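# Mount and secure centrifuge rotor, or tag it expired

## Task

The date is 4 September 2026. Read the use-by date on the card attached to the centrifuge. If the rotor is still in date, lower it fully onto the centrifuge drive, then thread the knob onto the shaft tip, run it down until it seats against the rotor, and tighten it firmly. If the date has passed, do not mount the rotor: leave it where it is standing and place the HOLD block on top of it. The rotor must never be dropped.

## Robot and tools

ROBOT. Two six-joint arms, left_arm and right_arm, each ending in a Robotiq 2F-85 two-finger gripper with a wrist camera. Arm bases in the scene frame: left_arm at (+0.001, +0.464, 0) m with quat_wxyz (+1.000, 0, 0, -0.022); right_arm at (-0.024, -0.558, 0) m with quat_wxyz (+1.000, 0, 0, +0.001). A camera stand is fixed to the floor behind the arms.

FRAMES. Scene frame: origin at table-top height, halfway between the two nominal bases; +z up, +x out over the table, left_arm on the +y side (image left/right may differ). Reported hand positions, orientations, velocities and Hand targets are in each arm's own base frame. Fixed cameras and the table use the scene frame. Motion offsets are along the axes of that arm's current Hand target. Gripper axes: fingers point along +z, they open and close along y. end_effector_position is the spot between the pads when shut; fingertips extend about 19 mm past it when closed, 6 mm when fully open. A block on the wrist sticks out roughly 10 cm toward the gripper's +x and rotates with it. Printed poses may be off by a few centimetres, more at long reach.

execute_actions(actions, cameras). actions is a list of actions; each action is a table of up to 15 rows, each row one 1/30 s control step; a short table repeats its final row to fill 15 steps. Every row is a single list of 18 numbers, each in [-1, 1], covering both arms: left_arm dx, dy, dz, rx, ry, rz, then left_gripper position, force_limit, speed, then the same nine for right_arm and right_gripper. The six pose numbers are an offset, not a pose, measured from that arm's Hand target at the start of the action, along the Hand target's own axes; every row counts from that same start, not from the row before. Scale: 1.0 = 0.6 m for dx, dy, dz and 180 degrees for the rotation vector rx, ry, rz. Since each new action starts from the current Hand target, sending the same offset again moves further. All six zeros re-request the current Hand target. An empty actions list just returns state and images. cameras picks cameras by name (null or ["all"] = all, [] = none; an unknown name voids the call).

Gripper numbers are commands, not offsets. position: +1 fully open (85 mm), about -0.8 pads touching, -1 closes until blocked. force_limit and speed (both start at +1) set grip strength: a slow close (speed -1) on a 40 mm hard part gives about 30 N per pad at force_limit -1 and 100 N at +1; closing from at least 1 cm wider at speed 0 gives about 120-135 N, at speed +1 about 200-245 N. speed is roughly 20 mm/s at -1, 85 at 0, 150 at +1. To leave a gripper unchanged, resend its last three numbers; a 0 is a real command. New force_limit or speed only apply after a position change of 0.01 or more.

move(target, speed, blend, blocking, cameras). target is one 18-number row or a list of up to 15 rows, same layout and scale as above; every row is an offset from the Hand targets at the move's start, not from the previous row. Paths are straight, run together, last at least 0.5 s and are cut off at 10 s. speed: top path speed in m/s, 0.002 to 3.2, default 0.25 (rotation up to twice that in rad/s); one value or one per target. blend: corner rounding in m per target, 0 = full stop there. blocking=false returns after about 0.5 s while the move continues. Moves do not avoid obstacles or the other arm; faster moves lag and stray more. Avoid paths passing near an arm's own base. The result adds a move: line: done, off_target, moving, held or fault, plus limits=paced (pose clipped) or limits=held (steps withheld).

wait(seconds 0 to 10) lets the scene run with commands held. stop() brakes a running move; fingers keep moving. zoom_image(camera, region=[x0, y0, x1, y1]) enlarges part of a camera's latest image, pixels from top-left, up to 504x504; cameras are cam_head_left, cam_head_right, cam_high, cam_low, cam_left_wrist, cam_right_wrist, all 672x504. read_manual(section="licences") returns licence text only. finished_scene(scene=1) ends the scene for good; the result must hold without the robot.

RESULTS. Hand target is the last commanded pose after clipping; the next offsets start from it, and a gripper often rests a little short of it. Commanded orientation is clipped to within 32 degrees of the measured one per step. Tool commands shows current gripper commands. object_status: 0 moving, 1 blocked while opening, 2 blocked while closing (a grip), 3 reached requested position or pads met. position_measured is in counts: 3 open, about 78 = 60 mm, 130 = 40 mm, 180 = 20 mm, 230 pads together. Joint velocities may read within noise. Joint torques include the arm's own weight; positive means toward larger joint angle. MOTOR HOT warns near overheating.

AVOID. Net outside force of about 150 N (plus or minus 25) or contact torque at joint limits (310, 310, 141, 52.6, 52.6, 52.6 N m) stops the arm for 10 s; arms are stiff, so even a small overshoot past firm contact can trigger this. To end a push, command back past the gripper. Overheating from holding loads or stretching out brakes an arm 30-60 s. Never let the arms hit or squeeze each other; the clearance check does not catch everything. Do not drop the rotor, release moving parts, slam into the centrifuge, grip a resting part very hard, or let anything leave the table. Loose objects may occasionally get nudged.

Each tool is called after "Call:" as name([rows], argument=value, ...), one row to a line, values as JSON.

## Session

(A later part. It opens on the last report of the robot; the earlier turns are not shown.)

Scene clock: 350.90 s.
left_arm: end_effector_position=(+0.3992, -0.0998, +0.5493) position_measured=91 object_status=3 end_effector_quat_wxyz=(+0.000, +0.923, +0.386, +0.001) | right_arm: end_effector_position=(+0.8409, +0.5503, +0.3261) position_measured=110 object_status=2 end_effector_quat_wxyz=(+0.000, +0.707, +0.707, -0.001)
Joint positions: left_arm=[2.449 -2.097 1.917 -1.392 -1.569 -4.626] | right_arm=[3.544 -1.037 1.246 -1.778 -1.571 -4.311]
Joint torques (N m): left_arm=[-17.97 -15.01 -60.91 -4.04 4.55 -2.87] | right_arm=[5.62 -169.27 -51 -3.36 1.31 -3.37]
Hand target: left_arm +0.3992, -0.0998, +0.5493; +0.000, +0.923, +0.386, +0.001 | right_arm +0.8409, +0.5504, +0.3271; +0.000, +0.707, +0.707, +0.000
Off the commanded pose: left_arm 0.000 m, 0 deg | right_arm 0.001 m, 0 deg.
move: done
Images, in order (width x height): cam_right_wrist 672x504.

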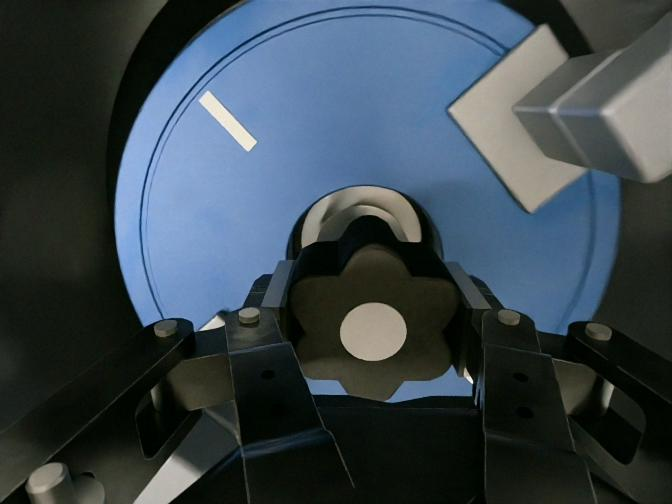

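Call:
wait(seconds=0.3, cameras=[])

Scene clock: 351.97 s.
left_arm: end_effector_position=(+0.3992, -0.0998, +0.5493) position_measured=91 object_status=3 end_effector_quat_wxyz=(+0.000, +0.923, +0.386, +0.001) | right_arm: end_effector_position=(+0.8409, +0.5504, +0.3271) position_measured=110 object_status=2 end_effector_quat_wxyz=(+0.000, +0.707, +0.707, +0.000)
Joint positions: left_arm=[2.449 -2.097 1.917 -1.392 -1.569 -4.626] | right_arm=[3.544 -1.038 1.245 -1.778 -1.571 -4.311]
Joint torques (N m): left_arm=[-18.11 -15.58 -59.68 -4.3 4.32 -2.44] | right_arm=[6.69 -166.19 -52.06 -0.32 1.47 -3.47]
Hand target: left_arm +0.3992, -0.0998, +0.5493; +0.000, +0.923, +0.386, +0.001 | right_arm +0.8409, +0.5504, +0.3271; +0.000, +0.707, +0.707, +0.000
Tool commands: left_gripper/position=+0.3 left_gripper/force_limit=+0.4 left_gripper/speed=-1.0 right_gripper/position=-1.0 right_gripper/force_limit=+0.0 right_gripper/speed=-1.0
Off the commanded pose: left_arm 0.000 m, 0 deg | right_arm 0.000 m, 0 deg.
wait: 0.30 s; at rest from the start
No camera images: "cameras" was empty.

Call:
move(target=[0,0,0,0,0,0,0.3,0.4,-1,0,0,0.002,0,0,0,-1,0,-1], speed=0.01, cameras=[])

Call:
wait(seconds=0.2, cameras=[])

Scene clock: 353.53 s.
left_arm: end_effector_position=(+0.3992, -0.0998, +0.5493) position_measured=91 object_status=3 end_effector_quat_wxyz=(+0.000, +0.923, +0.386, +0.001) | right_arm: end_effector_position=(+0.8409, +0.5504, +0.3260) position_measured=110 object_status=2 end_effector_quat_wxyz=(+0.000, +0.707, +0.707, +0.000)
Joint positions: left_arm=[2.449 -2.097 1.917 -1.392 -1.569 -4.626] | right_arm=[3.544 -1.037 1.247 -1.78 -1.571 -4.311]
Joint torques (N m): left_arm=[-18.14 -14.05 -60.15 -4.38 4.52 -2.84] | right_arm=[8.13 -121.32 -38.42 -5.56 1.18 -2.92]
Hand target: left_arm +0.3992, -0.0998, +0.5493; +0.000, +0.923, +0.386, +0.001 | right_arm +0.8409, +0.5504, +0.3259; +0.000, +0.707, +0.707, +0.000
Off the commanded pose: left_arm 0.000 m, 0 deg | right_arm 0.000 m, 0 deg.
move: done
No camera images: "cameras" was empty.

Scene clock: 353.73 s.
left_arm: end_effector_position=(+0.3992, -0.0998, +0.5493) position_measured=91 object_status=3 end_effector_quat_wxyz=(+0.000, +0.923, +0.386, +0.001) | right_arm: end_effector_position=(+0.8409, +0.5504, +0.3259) position_measured=110 object_status=2 end_effector_quat_wxyz=(+0.000, +0.707, +0.707, +0.000)
Joint positions: left_arm=[2.449 -2.097 1.917 -1.392 -1.569 -4.626] | right_arm=[3.544 -1.037 1.247 -1.78 -1.571 -4.311]
Joint torques (N m): left_arm=[-18.25 -13.7 -60.19 -4.36 4.65 -2.82] | right_arm=[7.62 -119.88 -38.11 -5.36 1.17 -3.03]
Hand target: left_arm +0.3992, -0.0998, +0.5493; +0.000, +0.923, +0.386, +0.001 | right_arm +0.8409, +0.5504, +0.3259; +0.000, +0.707, +0.707, +0.000
Tool commands: left_gripper/position=+0.3 left_gripper/force_limit=+0.4 left_gripper/speed=-1.0 right_gripper/position=-1.0 right_gripper/force_limit=+0.0 right_gripper/speed=-1.0
Off the commanded pose: left_arm 0.000 m, 0 deg | right_arm 0.000 m, 0 deg.
wait: 0.20 s; at rest by 0.17 s
No camera images: "cameras" was empty.

Call:
move(target=[0,0,0,0,0,0,0.3,0.4,-1,0,0,0.002,0,0,0,-1,0,-1], speed=0.01, cameras=[])

Call:
move(target=[0,0,0,0,0,0,0.3,0.4,-1,0,0,0.002,0,0,0,-1,0,-1], speed=0.01, cameras=[])

Call:
move(target=[0,0,0,0,0,0,0.3,0.4,-1,0,0,0.002,0,0,0,-1,0,-1], speed=0.01, cameras=[])

Scene clock: 355.17 s.
left_arm: end_effector_position=(+0.3992, -0.0998, +0.5493) position_measured=91 object_status=3 end_effector_quat_wxyz=(+0.000, +0.923, +0.386, +0.001) | right_arm: end_effector_position=(+0.8409, +0.5504, +0.3248) position_measured=110 object_status=2 end_effector_quat_wxyz=(+0.000, +0.707, +0.707, +0.000)
Joint positions: left_arm=[2.449 -2.097 1.917 -1.392 -1.569 -4.626] | right_arm=[3.544 -1.037 1.248 -1.782 -1.571 -4.311]
Joint torques (N m): left_arm=[-18.15 -15.31 -60.18 -4.21 4.37 -2.58] | right_arm=[5.7 -121.17 -38.42 -5.15 1.23 -3.12]
Hand target: left_arm +0.3992, -0.0998, +0.5493; +0.000, +0.923, +0.386, +0.001 | right_arm +0.8409, +0.5504, +0.3247; +0.000, +0.707, +0.707, +0.000
Off the commanded pose: left_arm 0.000 m, 0 deg | right_arm 0.000 m, 0 deg.
move: done
No camera images: "cameras" was empty.

Scene clock: 355.87 s.
left_arm: end_effector_position=(+0.3992, -0.0998, +0.5493) position_measured=91 object_status=3 end_effector_quat_wxyz=(+0.000, +0.923, +0.386, +0.001) | right_arm: end_effector_position=(+0.8409, +0.5504, +0.3236) position_measured=110 object_status=2 end_effector_quat_wxyz=(+0.000, +0.707, +0.707, +0.000)
Joint positions: left_arm=[2.449 -2.097 1.917 -1.392 -1.569 -4.626] | right_arm=[3.544 -1.036 1.25 -1.784 -1.571 -4.311]
Joint torques (N m): left_arm=[-18.45 -14.12 -60.74 -4.46 4.32 -2.52] | right_arm=[6.98 -119.37 -38.09 -5.21 1.29 -2.7]
Hand target: left_arm +0.3992, -0.0998, +0.5493; +0.000, +0.923, +0.386, +0.001 | right_arm +0.8409, +0.5504, +0.3235; +0.000, +0.707, +0.707, +0.000
Off the commanded pose: left_arm 0.000 m, 0 deg | right_arm 0.000 m, 0 deg.
move: done
No camera images: "cameras" was empty.

Scene clock: 356.57 s.
left_arm: end_effector_position=(+0.3992, -0.0998, +0.5493) position_measured=91 object_status=3 end_effector_quat_wxyz=(+0.000, +0.923, +0.386, +0.001) | right_arm: end_effector_position=(+0.8409, +0.5504, +0.3224) position_measured=110 object_status=2 end_effector_quat_wxyz=(+0.000, +0.707, +0.707, +0.000)
Joint positions: left_arm=[2.449 -2.097 1.917 -1.392 -1.569 -4.626] | right_arm=[3.544 -1.036 1.251 -1.785 -1.571 -4.311]
Joint torques (N m): left_arm=[-18.61 -13.75 -60.01 -4.57 4.64 -2.65] | right_arm=[6.36 -117.75 -38.76 -5.43 1.35 -2.82]
Hand target: left_arm +0.3992, -0.0998, +0.5493; +0.000, +0.923, +0.386, +0.001 | right_arm +0.8409, +0.5504, +0.3223; +0.000, +0.707, +0.707, +0.000
Off the commanded pose: left_arm 0.000 m, 0 deg | right_arm 0.000 m, 0 deg.
move: done
No camera images: "cameras" was empty.

Call:
move(target=[0,0,0,0,0,0,0.3,0.4,-1,0,0,0.0025,0,0,0,-1,0,-1], speed=0.01, cameras=[])

Call:
move(target=[0,0,0,0,0,0,0.3,0.4,-1,0,0,0.0025,0,0,0,-1,0,-1], speed=0.01, cameras=[])

Call:
move(target=[0,0,0,0,0,0,0.3,0.4,-1,0,0,0.002,0,0,0,-1,0,-1], speed=0.01, cameras=["cam_right_wrist"])

Scene clock: 359.67 s.
left_arm: end_effector_position=(+0.3992, -0.0998, +0.5493) position_measured=91 object_status=3 end_effector_quat_wxyz=(+0.000, +0.923, +0.386, +0.001) | right_arm: end_effector_position=(+0.8409, +0.5504, +0.3211) position_measured=110 object_status=2 end_effector_quat_wxyz=(+0.000, +0.707, +0.707, +0.000)
Joint positions: left_arm=[2.449 -2.097 1.917 -1.392 -1.569 -4.626] | right_arm=[3.544 -1.035 1.253 -1.788 -1.571 -4.311]
Joint torques (N m): left_arm=[-18.42 -15.21 -59.9 -4.36 4.54 -2.68] | right_arm=[3.98 -94.65 -31.05 -6.03 1.08 -2.54]
Hand target: left_arm +0.3992, -0.0998, +0.5493; +0.000, +0.923, +0.386, +0.001 | right_arm +0.8409, +0.5504, +0.3208; +0.000, +0.707, +0.707, +0.000
Off the commanded pose: left_arm 0.000 m, 0 deg | right_arm 0.000 m, 0 deg.
move: done
No camera images: "cameras" was empty.

Scene clock: 360.37 s.
left_arm: end_effector_position=(+0.3992, -0.0998, +0.5493) position_measured=91 object_status=3 end_effector_quat_wxyz=(+0.000, +0.923, +0.386, +0.001) | right_arm: end_effector_position=(+0.8409, +0.5504, +0.3196) position_measured=110 object_status=2 end_effector_quat_wxyz=(+0.000, +0.707, +0.707, +0.000)
Joint positions: left_arm=[2.449 -2.097 1.917 -1.392 -1.569 -4.626] | right_arm=[3.544 -1.035 1.255 -1.79 -1.571 -4.311]
Joint torques (N m): left_arm=[-18.84 -14.02 -60.67 -4.13 4.3 -2.27] | right_arm=[3.32 -17.88 -13.17 -7.18 1.22 -2.34]
Hand target: left_arm +0.3992, -0.0998, +0.5493; +0.000, +0.923, +0.386, +0.001 | right_arm +0.8409, +0.5504, +0.3193; +0.000, +0.707, +0.707, +0.000
Off the commanded pose: left_arm 0.000 m, 0 deg | right_arm 0.000 m, 0 deg.
move: done
No camera images: "cameras" was empty.

Scene clock: 361.07 s.
left_arm: end_effector_position=(+0.3992, -0.0998, +0.5493) position_measured=91 object_status=3 end_effector_quat_wxyz=(+0.000, +0.923, +0.386, +0.001) | right_arm: end_effector_position=(+0.8409, +0.5504, +0.3183) position_measured=110 object_status=2 end_effector_quat_wxyz=(+0.000, +0.707, +0.707, +0.000)
Joint positions: left_arm=[2.449 -2.097 1.917 -1.392 -1.569 -4.626] | right_arm=[3.544 -1.034 1.256 -1.792 -1.571 -4.311]
Joint torques (N m): left_arm=[-17.71 -15.92 -60.34 -4.27 4.36 -2.49] | right_arm=[4.48 37.46 2.52 -6.92 2.43 -2.54]
Hand target: left_arm +0.3992, -0.0998, +0.5493; +0.000, +0.923, +0.386, +0.001 | right_arm +0.8409, +0.5504, +0.3181; +0.000, +0.707, +0.707, +0.000
Off the commanded pose: left_arm 0.000 m, 0 deg | right_arm 0.000 m, 0 deg.
move: done
Images, in order (width x height): cam_right_wrist 672x504.

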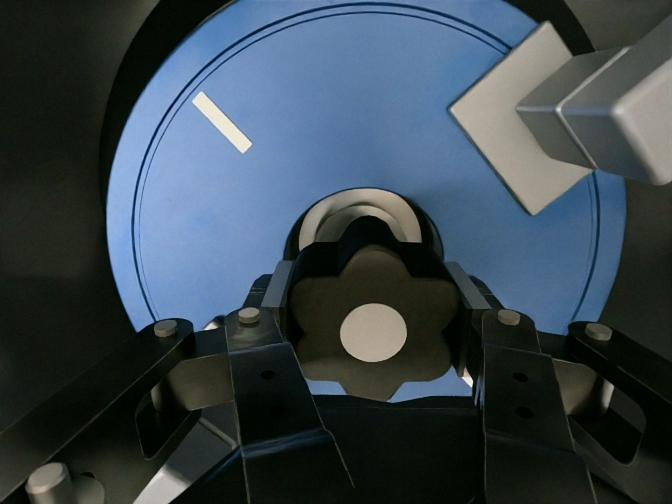

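Call:
move(target=[0,0,0,0,0,0,0.3,0.4,-1,0,0,-0.0037,0,0,0,-1,0,-1], speed=0.02, cameras=[])

Scene clock: 365.87 s.
left_arm: end_effector_position=(+0.3992, -0.0998, +0.5493) position_measured=91 object_status=3 end_effector_quat_wxyz=(+0.000, +0.923, +0.386, +0.001) | right_arm: end_effector_position=(+0.8409, +0.5504, +0.3198) position_measured=110 object_status=2 end_effector_quat_wxyz=(+0.000, +0.707, +0.707, -0.001)
Joint positions: left_arm=[2.449 -2.097 1.917 -1.392 -1.569 -4.626] | right_arm=[3.544 -1.035 1.254 -1.789 -1.571 -4.311]
Joint torques (N m): left_arm=[-17.25 -15.26 -60.52 -4.57 4.32 -2.47] | right_arm=[-0.6 -74.8 -28.95 -0.64 4.33 -2.62]
Hand target: left_arm +0.3992, -0.0998, +0.5493; +0.000, +0.923, +0.386, +0.001 | right_arm +0.8409, +0.5504, +0.3203; +0.000, +0.707, +0.707, +0.000
Off the commanded pose: left_arm 0.000 m, 0 deg | right_arm 0.001 m, 0 deg.
move: done
No camera images: "cameras" was empty.

Call:
move([
  [0,0,0,0,0,0,0.3,0.4,-1,0,0,0,0,0,0.6667,-1,0,-1],
  [0,0,0,0,0,0,0.3,0.4,-1,0,0,0.0010,0,0,-0.6667,-1,0,-1],
], speed=0.5, cameras=[])

Scene clock: 372.70 s.
left_arm: end_effector_position=(+0.3992, -0.0998, +0.5493) position_measured=91 object_status=3 end_effector_quat_wxyz=(+0.000, +0.923, +0.386, +0.001) | right_arm: end_effector_position=(+0.8409, +0.5504, +0.3197) position_measured=110 object_status=2 end_effector_quat_wxyz=(+0.000, -0.260, +0.966, +0.000)
Joint positions: left_arm=[2.449 -2.097 1.917 -1.392 -1.569 -4.626] | right_arm=[3.544 -1.035 1.254 -1.79 -1.571 -0.123]
Joint torques (N m): left_arm=[-16.88 -14.17 -60.45 -4.75 4.69 -2.28] | right_arm=[6.99 -59.25 -31.91 0.73 -2.13 2.81]
Hand target: left_arm +0.3992, -0.0998, +0.5493; +0.000, +0.923, +0.386, +0.001 | right_arm +0.8409, +0.5504, +0.3197; +0.000, -0.259, +0.966, +0.000
Off the commanded pose: left_arm 0.000 m, 0 deg | right_arm 0.000 m, 0 deg.
move: done
No camera images: "cameras" was empty.

Call:
move([
  [0,0,0,0,0,0,0.3,0.4,-1,0,0,0,0,0,0.6667,-1,0,-1],
  [0,0,0,0,0,0,0.3,0.4,-1,0,0,0.0,0,0,-0.6667,-1,0,-1],
], speed=0.5, cameras=[])

Scene clock: 381.33 s.
left_arm: end_effector_position=(+0.3992, -0.0998, +0.5493) position_measured=91 object_status=3 end_effector_quat_wxyz=(+0.000, +0.923, +0.386, +0.001) | right_arm: end_effector_position=(+0.8409, +0.5504, +0.3197) position_measured=110 object_status=2 end_effector_quat_wxyz=(+0.000, +0.966, -0.258, +0.000)
Joint positions: left_arm=[2.449 -2.097 1.917 -1.392 -1.569 -4.626] | right_arm=[3.544 -1.035 1.254 -1.79 -1.571 4.066]
Joint torques (N m): left_arm=[-17.09 -15.06 -61.25 -4.72 4.2 -2.15] | right_arm=[14.85 -42.53 -34.68 -3.74 1.76 2.5]
Hand target: left_arm +0.3992, -0.0998, +0.5493; +0.000, +0.923, +0.386, +0.001 | right_arm +0.8409, +0.5504, +0.3197; +0.000, +0.966, -0.258, +0.000
Off the commanded pose: left_arm 0.000 m, 0 deg | right_arm 0.000 m, 0 deg.
move: done
No camera images: "cameras" was empty.

Call:
execute_actions(actions=[])

Scene clock: 382.80 s.
left_arm: end_effector_position=(+0.3992, -0.0998, +0.5493) position_measured=91 object_status=3 end_effector_quat_wxyz=(+0.000, +0.923, +0.386, +0.001) | right_arm: end_effector_position=(+0.8409, +0.5504, +0.3197) position_measured=110 object_status=2 end_effector_quat_wxyz=(+0.000, +0.966, -0.258, +0.000)
Joint positions: left_arm=[2.449 -2.097 1.917 -1.392 -1.569 -4.626] | right_arm=[3.544 -1.035 1.254 -1.79 -1.571 4.066]
Joint velocities: within noise
Joint torques (N m): left_arm=[-16.41 -14.04 -60.38 -4.96 4.08 -2.27] | right_arm=[13.64 -43.74 -34.89 -3.71 1.57 2.44]
Hand target: left_arm +0.3992, -0.0998, +0.5493; +0.000, +0.923, +0.386, +0.001 | right_arm +0.8409, +0.5504, +0.3197; +0.000, +0.966, -0.258, +0.000
Tool commands: left_gripper/position=+0.3 left_gripper/force_limit=+0.4 left_gripper/speed=-1.0 right_gripper/position=-1.0 right_gripper/force_limit=+0.0 right_gripper/speed=-1.0
Off the commanded pose: left_arm 0.000 m, 0 deg | right_arm 0.000 m, 0 deg.

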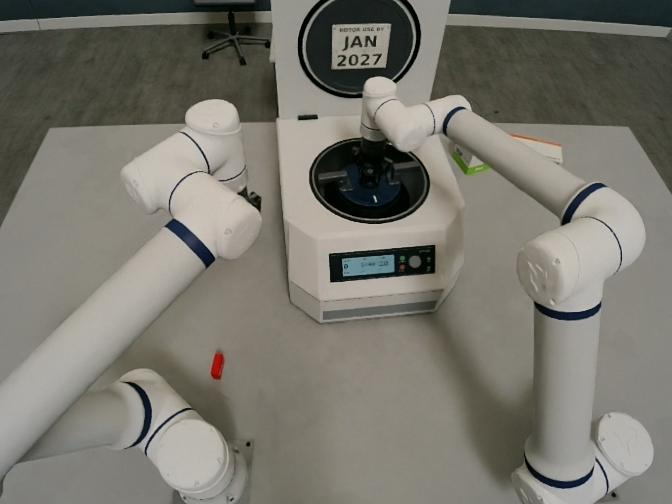

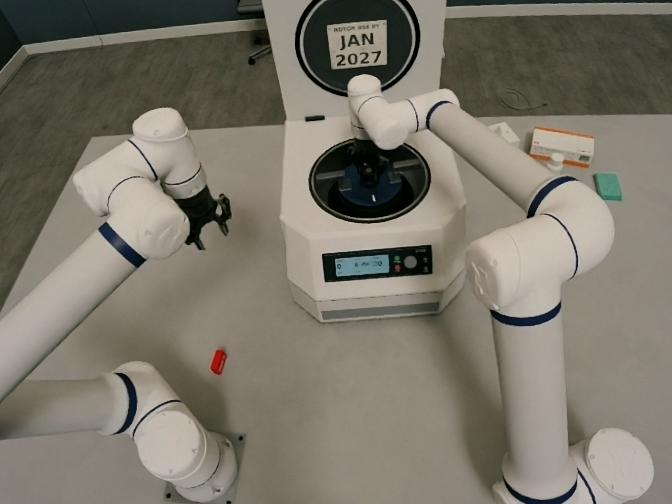

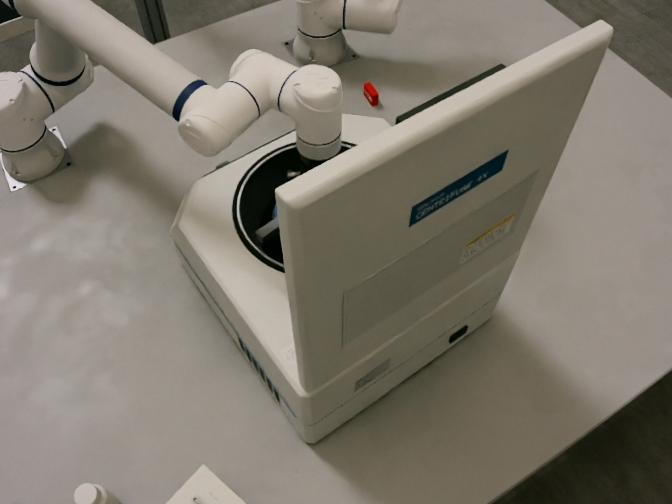

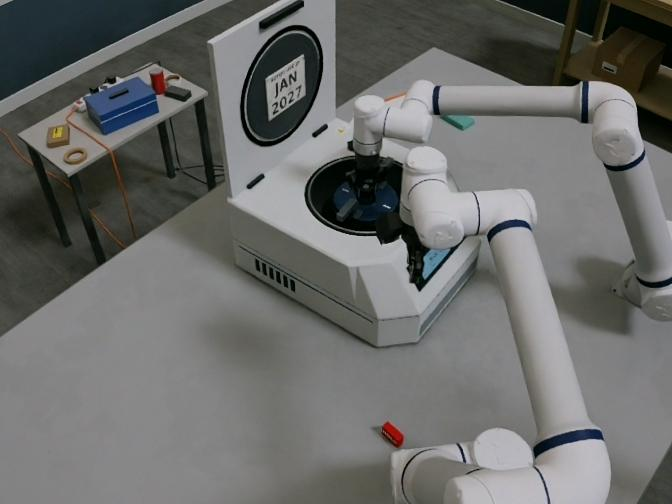

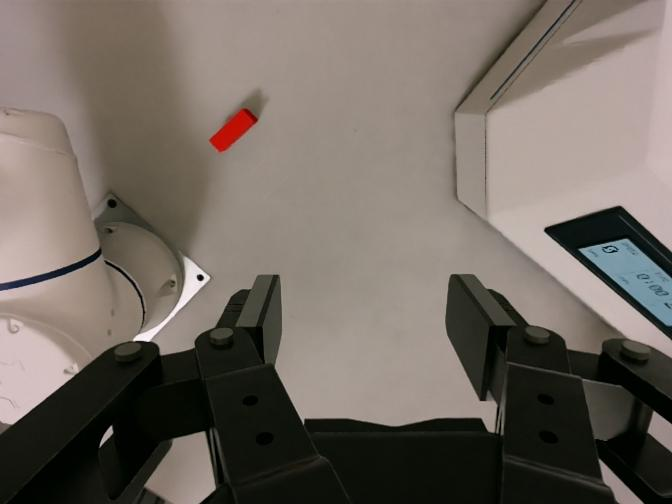

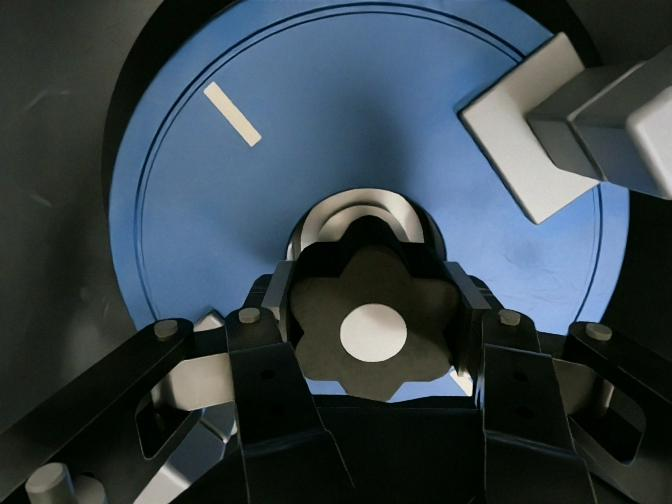

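Call:
zoom_image(camera="cam_right_wrist", region=[270, 170, 480, 330])

Call:
zoom_image(camera="cam_head_right", region=[300, 130, 440, 230])

Call:
zoom_image(camera="cam_low", region=[300, 130, 440, 240])

Scaled by 2.400 from the camera's 672x504 image, which has a finer 960x720 frame.

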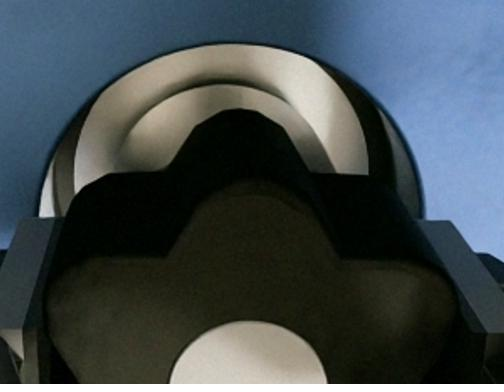

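Scaled by 3.600 from the camera's 672x504 image, which has a finer 960x720 frame.

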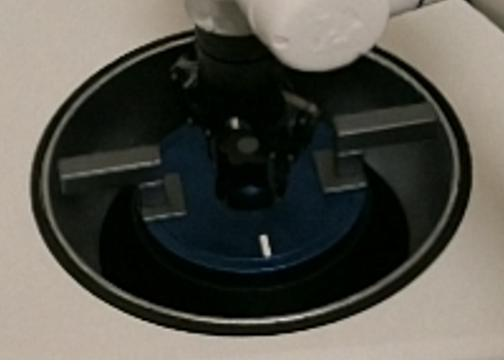

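Scaled by 3.600 from the camera's 672x504 image, which has a finer 960x720 frame.

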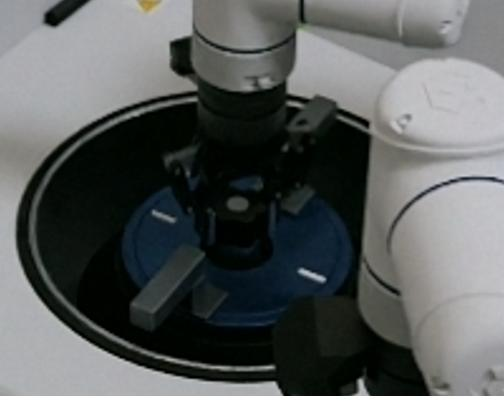

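Call:
move(target=[0,0,0,0,0,0,0.3,0.4,-1,0,0,0,0,0,0.6,-1,0,-1], speed=0.5, cameras=["cam_head_right"])

Scene clock: 387.27 s.
left_arm: end_effector_position=(+0.3992, -0.0998, +0.5493) position_measured=91 object_status=3 end_effector_quat_wxyz=(+0.000, +0.923, +0.386, +0.001) | right_arm: end_effector_position=(+0.8409, +0.5504, +0.3197) position_measured=110 object_status=2 end_effector_quat_wxyz=(+0.000, -0.359, +0.933, +0.000)
Joint positions: left_arm=[2.449 -2.097 1.917 -1.392 -1.569 -4.626] | right_arm=[3.544 -1.035 1.254 -1.79 -1.571 5.951]
Joint torques (N m): left_arm=[-15.8 -13.14 -60.97 -4.91 4.72 -2.17] | right_arm=[5.13 -61.9 -33.1 -0.22 -2.03 2.47]
Hand target: left_arm +0.3992, -0.0998, +0.5493; +0.000, +0.923, +0.386, +0.001 | right_arm +0.8409, +0.5504, +0.3197; +0.000, -0.359, +0.933, +0.000
Off the commanded pose: left_arm 0.000 m, 0 deg | right_arm 0.000 m, 0 deg.
move: done
Images, in order (width x height): cam_head_right 672x504.

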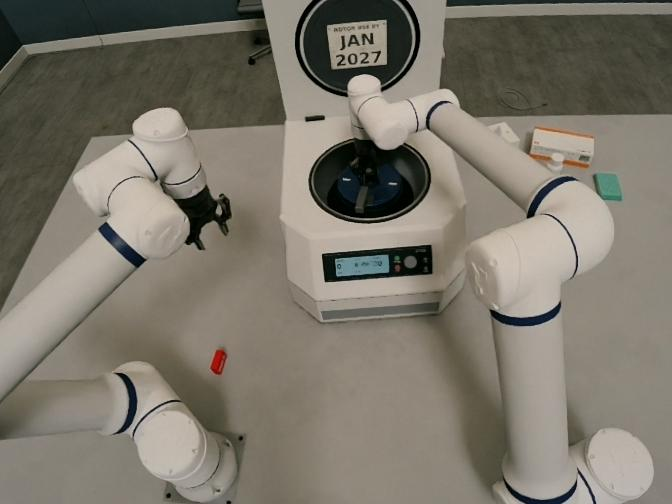

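Call:
execute_actions(actions=[], cameras=["cam_head_left","cam_head_right","cam_right_wrist","cam_high","cam_low"])

Call:
zoom_image(camera="cam_head_left", region=[300, 130, 440, 230])

Call:
zoom_image(camera="cam_head_right", region=[300, 130, 440, 230])

Scene clock: 393.23 s.
left_arm: end_effector_position=(+0.3992, -0.0998, +0.5493) position_measured=91 object_status=3 end_effector_quat_wxyz=(+0.000, +0.923, +0.386, +0.001) | right_arm: end_effector_position=(+0.8409, +0.5504, +0.3197) position_measured=110 object_status=2 end_effector_quat_wxyz=(+0.000, -0.359, +0.933, +0.000)
Joint positions: left_arm=[2.449 -2.097 1.917 -1.392 -1.569 -4.626] | right_arm=[3.544 -1.035 1.254 -1.79 -1.571 5.951]
Joint velocities: within noise
Joint torques (N m): left_arm=[-15.26 -14.63 -60.76 -5.03 4.6 -2.03] | right_arm=[3.93 -63.22 -32.64 -0.1 -1.96 2.8]
Hand target: left_arm +0.3992, -0.0998, +0.5493; +0.000, +0.923, +0.386, +0.001 | right_arm +0.8409, +0.5504, +0.3197; +0.000, -0.359, +0.933, +0.000
Tool commands: left_gripper/position=+0.3 left_gripper/force_limit=+0.4 left_gripper/speed=-1.0 right_gripper/position=-1.0 right_gripper/force_limit=+0.0 right_gripper/speed=-1.0
Off the commanded pose: left_arm 0.000 m, 0 deg | right_arm 0.000 m, 0 deg.
Images, in order (width x height): cam_head_left 672x504, cam_head_right 672x504, cam_high 672x504, cam_low 672x504, cam_right_wrist 672x504.

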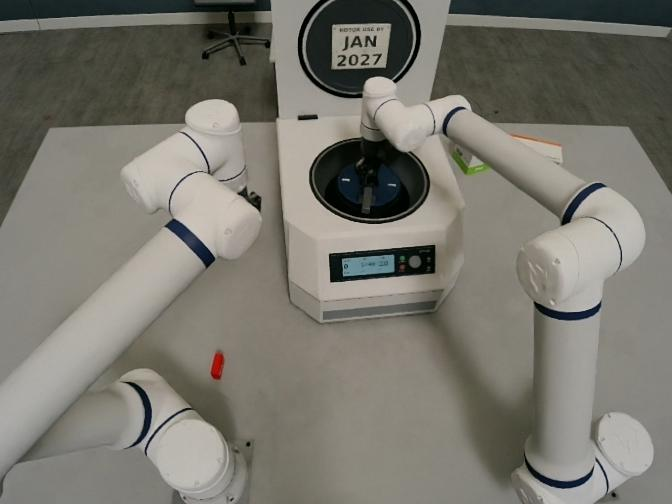

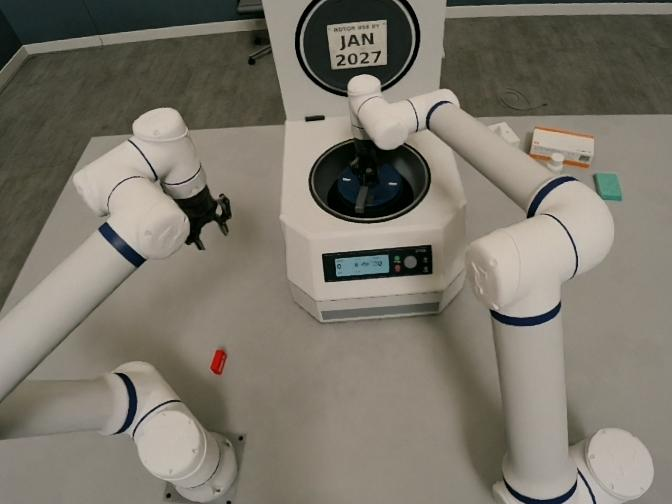

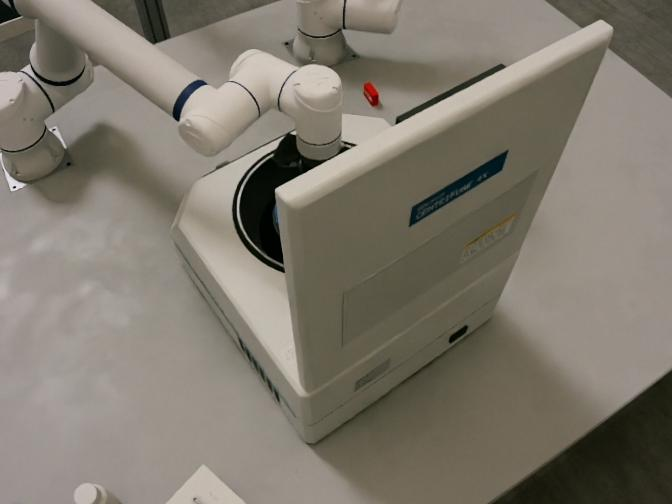

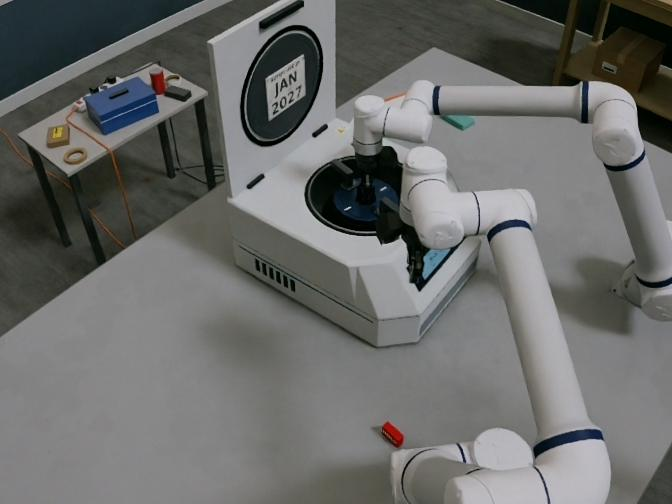

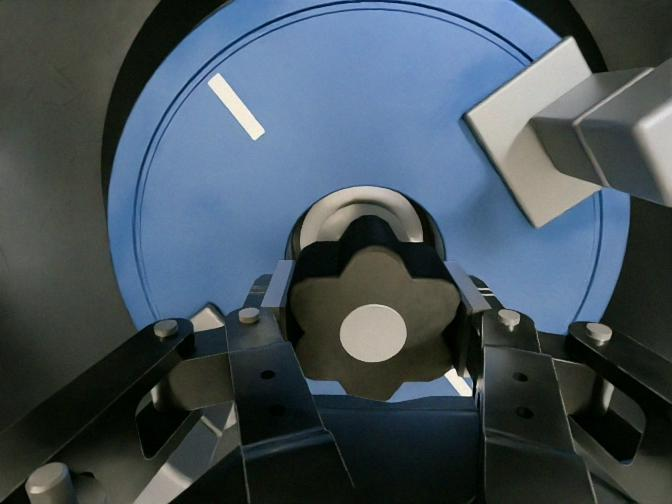

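Scaled by 3.600 from the camera's 672x504 image, which has a finer 960x720 frame.

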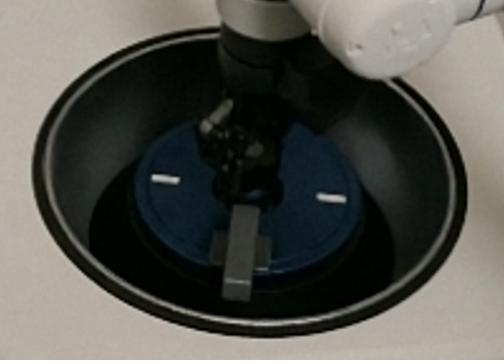

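Scaled by 3.600 from the camera's 672x504 image, which has a finer 960x720 frame.

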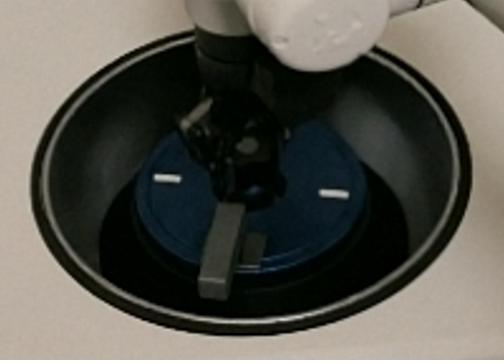

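Call:
move([
  [0,0,0,0,0,0,0.3,0.4,-1,0,0,-0.001,0,0,0,0.6,0,-1],
  [0,0,0,0,0,0,-1,0,0,0,0,-0.03,0,0,0,0.6,0,-1],
  [-0.0273,0.634,0.198,-0.2181,0.0527,-0.1448,-1,0,0,0,0,-0.03,0,0,-0.8333,0.6,0,-1],
], speed=[0.05,0.05,0.8], cameras=["cam_head_left","cam_right_wrist","cam_left_wrist"])

Scene clock: 413.93 s.
left_arm: end_effector_position=(+0.6587, -0.3785, +0.4309) position_measured=232 object_status=3 end_effector_quat_wxyz=(+0.276, +0.757, +0.556, +0.203) | right_arm: end_effector_position=(+0.8409, +0.5504, +0.3377) position_measured=53 object_status=3 end_effector_quat_wxyz=(+0.000, +0.994, +0.105, +0.000)
Joint positions: left_arm=[2.246 -1.67 2.083 -2.594 -1.203 -5.186] | right_arm=[3.544 -1.041 1.232 -1.761 -1.571 3.333]
Joint torques (N m): left_arm=[-19.72 -19.97 -79.45 -7.74 5.52 -3] | right_arm=[-10.13 -159.22 -40.94 0.88 2.79 -3.63]
Hand target: left_arm +0.6587, -0.3785, +0.4309; +0.276, +0.757, +0.556, +0.203 | right_arm +0.8409, +0.5504, +0.3377; +0.000, +0.994, +0.105, +0.000
Off the commanded pose: left_arm 0.000 m, 0 deg | right_arm 0.000 m, 0 deg.
move: done
Images, in order (width x height): cam_head_left 672x504, cam_left_wrist 672x504, cam_right_wrist 672x504.

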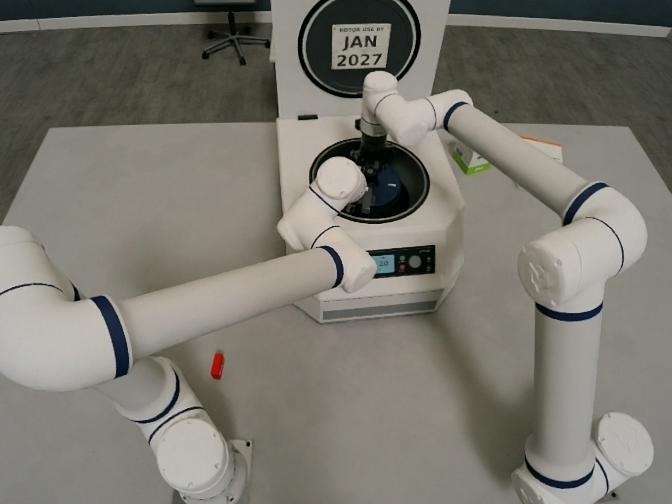

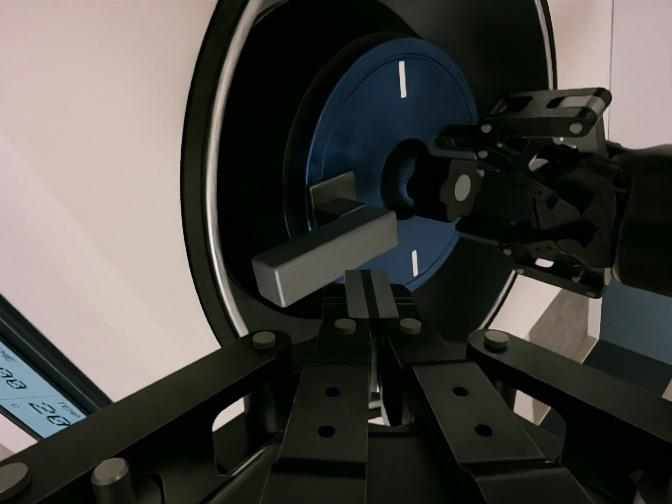

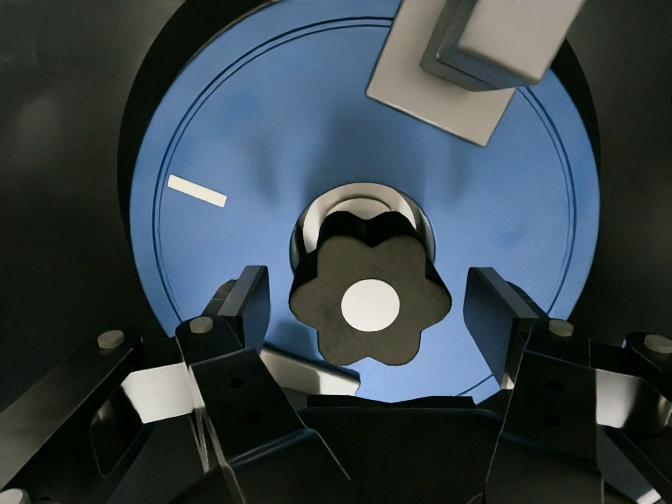

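Call:
move([
  [0,-0.01,0.211,0,0,0,-1,0,0,0,0,0,0,0,-0.8333,0.6,0,-1],
  [0,-0.01,0.211,0,0,0,-1,0,0,0,0,0,0,0,0.3333,0.6,0,-1],
  [0,-0.01,0.211,0,0,0,-1,0,0,0,0,0,0,0,-0.5,0.6,0,-1],
  [0,-0.01,0.211,0,0,0,-1,0,0,0,0,0,0,0,-0.8333,0.6,0,-1],
], speed=[0.8,0.8,0.8,0.6], cameras=["cam_head_left","cam_right_wrist","cam_left_wrist"])

Scene clock: 418.80 s.
left_arm: end_effector_position=(+0.7148, -0.3974, +0.3637) position_measured=232 object_status=3 end_effector_quat_wxyz=(+0.283, +0.755, +0.556, +0.204) | right_arm: end_effector_position=(+0.8409, +0.5504, +0.3377) position_measured=53 object_status=3 end_effector_quat_wxyz=(+0.000, +0.251, +0.968, +0.000)
Joint positions: left_arm=[2.298 -1.51 2.071 -2.772 -1.232 -5.141] | right_arm=[3.544 -1.041 1.232 -1.761 -1.571 0.91]
Joint torques (N m): left_arm=[-4.31 -39.72 -59.03 -3.97 1.29 0.07] | right_arm=[-10.4 -159.85 -40.07 0.44 2.78 -4]
Hand target: left_arm +0.7148, -0.3974, +0.3637; +0.283, +0.755, +0.556, +0.204 (not the last commanded pose) | right_arm +0.8409, +0.5504, +0.3377; +0.000, +0.251, +0.968, +0.000 (not the last commanded pose)
Tool commands: left_gripper/position=-1.0 left_gripper/force_limit=+0.003922 left_gripper/speed=+0.003922 right_gripper/position=+0.6 right_gripper/force_limit=+0.0 right_gripper/speed=-1.0
Off the commanded pose: left_arm 0.038 m, 1 deg | right_arm 0.000 m, 11 deg.
FORCE FAULT: contact force on the left arm reached its limit, and that arm stopped. The contact can be on any part of that arm, not only on its tool. That arm's remaining commands of this call were not run. That arm is still stopped at the end of this call. That arm stays stopped for about 9 more seconds. Until then a move that you send moves the other arm only, and its call returns only when the move has ended. Once the stop has ended, the next robot result says so. If the stop ends while you think or write, that arm runs what you send next, counted from a new Hand target: where the arm stands when the stop ends. While its stop runs, that arm takes no new command, but its gripper still runs the gripper command that each later call begins with. Until it ends, the stop uses up actions while you think or wait. An arm that is not stopped still takes commands.
move: fault (left_arm), off_target (right_arm; braked at the fault stop of left_arm); path passed 0 of 4 targets
Images, in order (width x height): cam_head_left 672x504, cam_left_wrist 672x504, cam_right_wrist 672x504.

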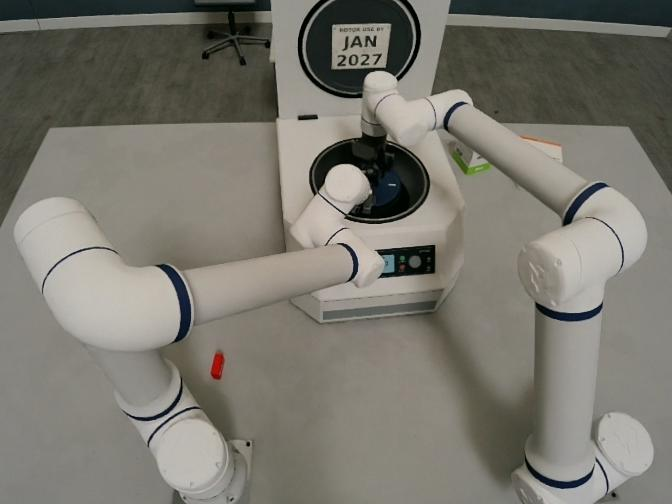

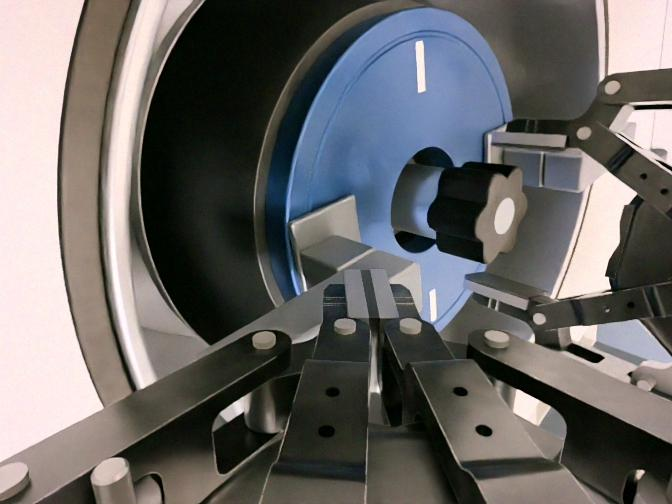

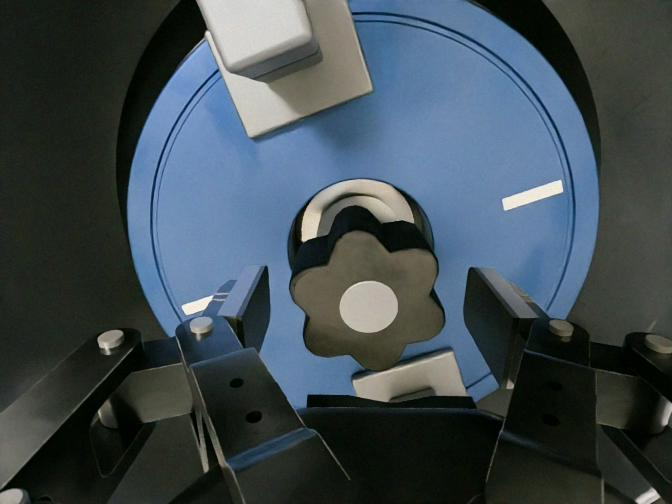

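Call:
move([
  [0,0,0,0,0,0,-1,0,0,0,0,0,0,0,-0.8333,0.6,0,-1],
  [0,0,0,0,0,0,-1,0,0,0,0,0,0,0,0.3333,0.6,0,-1],
  [0,0,0,0,0,0,-1,0,0,0,0,0,0,0,-0.0611,0.6,0,-1],
], speed=0.8, cameras=["cam_head_left","cam_head_right","cam_right_wrist","cam_left_wrist"])

Scene clock: 427.90 s.
left_arm: end_effector_position=(+0.7148, -0.3974, +0.3637) position_measured=232 object_status=3 end_effector_quat_wxyz=(+0.283, +0.755, +0.556, +0.204) | right_arm: end_effector_position=(+0.8409, +0.5504, +0.3377) position_measured=53 object_status=3 end_effector_quat_wxyz=(+0.000, +0.158, +0.988, +0.000)
Joint positions: left_arm=[2.298 -1.51 2.071 -2.772 -1.232 -5.141] | right_arm=[3.544 -1.041 1.232 -1.761 -1.571 -5.565]
Joint torques (N m): left_arm=[-5.11 -39.41 -59.38 -3.72 1.8 0.32] | right_arm=[-7.01 -160.01 -36.47 0.49 2.85 -4.04]
Hand target: left_arm +0.7148, -0.3974, +0.3637; +0.283, +0.755, +0.556, +0.204 | right_arm +0.8409, +0.5504, +0.3377; +0.000, +0.157, +0.988, +0.000
Tool commands: left_gripper/position=-1.0 left_gripper/force_limit=+0.003922 left_gripper/speed=+0.003922 right_gripper/position=+0.6 right_gripper/force_limit=+0.0 right_gripper/speed=-1.0
Off the commanded pose: right_arm 0.000 m, 0 deg.
FORCE FAULT, CONTINUED: the left arm's stop, for the force fault that an earlier result reported, is over. The rest of the stop counts as 5 of the actions that you can send in this scene. That arm was still stopped when this call began, so it ran no command of this call. That arm's target is now where it stood when the stop ended, not its last command. That arm accepts commands again.
move: done (right_arm), not run (left_arm; its earlier fault stop)
Images, in order (width x height): cam_head_left 672x504, cam_head_right 672x504, cam_left_wrist 672x504, cam_right_wrist 672x504.

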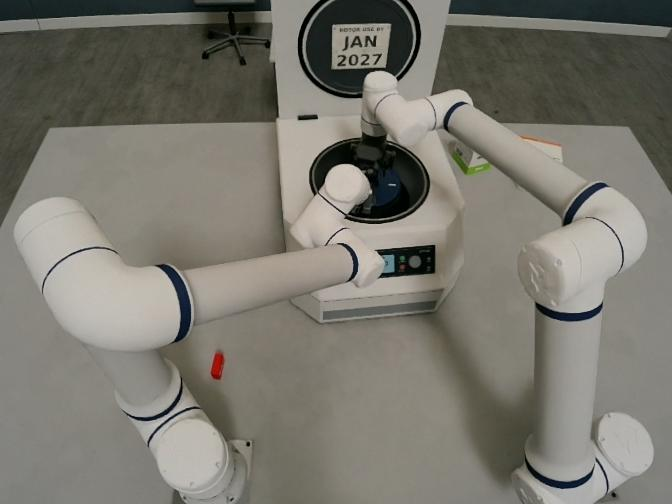

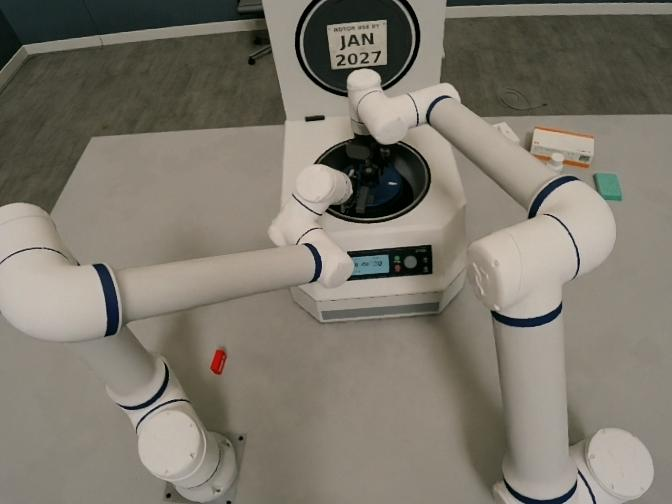

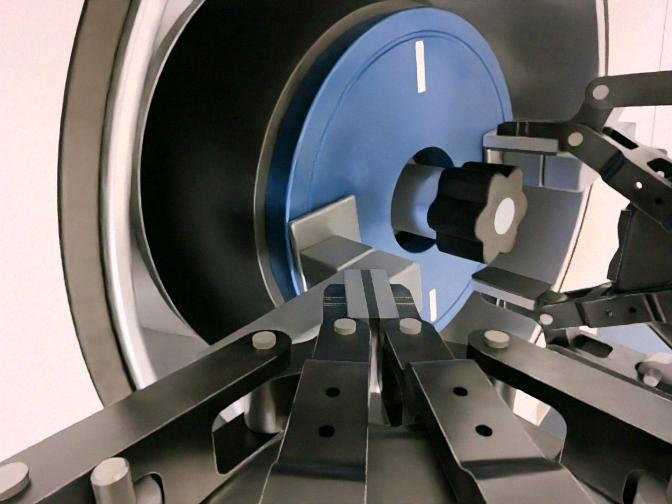

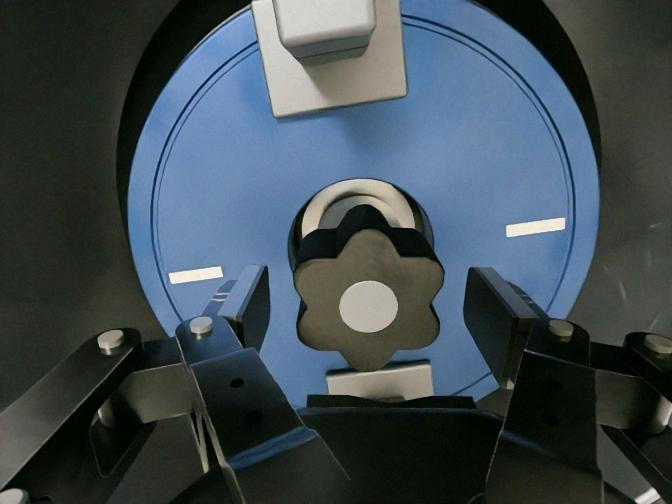

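Call:
move([
  [0,0,-0.1333,0,0,0,-1,0,0,0,0,0,0,0,0,0.6,0,-1],
  [0.156,0.0205,-0.112,0,-0.1072,0.1277,-1,0,0,0,0,0.02,0,0,0,0.6,0,-1],
  [0.0923,0.0043,0.0773,0,-0.1072,0.1277,-1,0,0,0,0,0.0285,0,0,0,0.6,0,-1],
], speed=[0.2,0.2,0.08], cameras=["cam_head_left","cam_right_wrist","cam_left_wrist"])

Scene clock: 436.27 s.
left_arm: end_effector_position=(+0.7620, -0.3543, +0.3301) position_measured=232 object_status=3 end_effector_quat_wxyz=(+0.325, +0.873, +0.340, +0.128) | right_arm: end_effector_position=(+0.8409, +0.5504, +0.3206) position_measured=53 object_status=3 end_effector_quat_wxyz=(+0.000, +0.157, +0.988, +0.000)
Joint positions: left_arm=[2.543 -1.407 2.036 -2.901 -1.718 -4.537] | right_arm=[3.544 -1.035 1.253 -1.788 -1.571 -5.565]
Joint torques (N m): left_arm=[-19.43 -28.93 -74.39 -7.94 4.47 -3.16] | right_arm=[-10.07 -117.87 -35.67 -4.06 2.42 -3.76]
Hand target: left_arm +0.7622, -0.3544, +0.3299; +0.325, +0.873, +0.340, +0.128 | right_arm +0.8409, +0.5504, +0.3206; +0.000, +0.157, +0.988, +0.000
Off the commanded pose: left_arm 0.000 m, 0 deg | right_arm 0.000 m, 0 deg.
move: done
Images, in order (width x height): cam_head_left 672x504, cam_left_wrist 672x504, cam_right_wrist 672x504.

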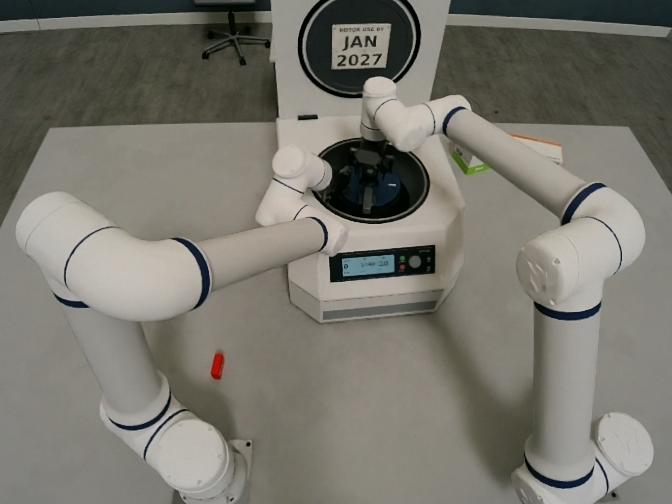

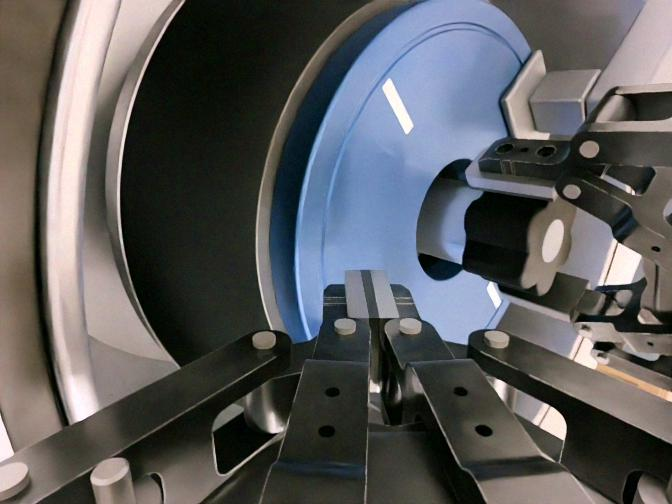

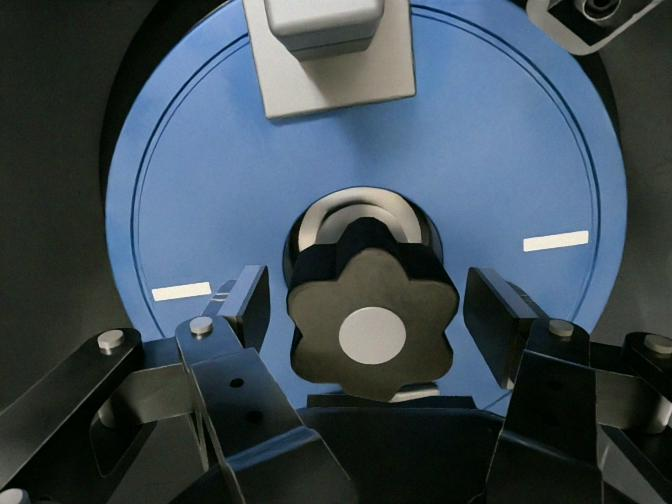

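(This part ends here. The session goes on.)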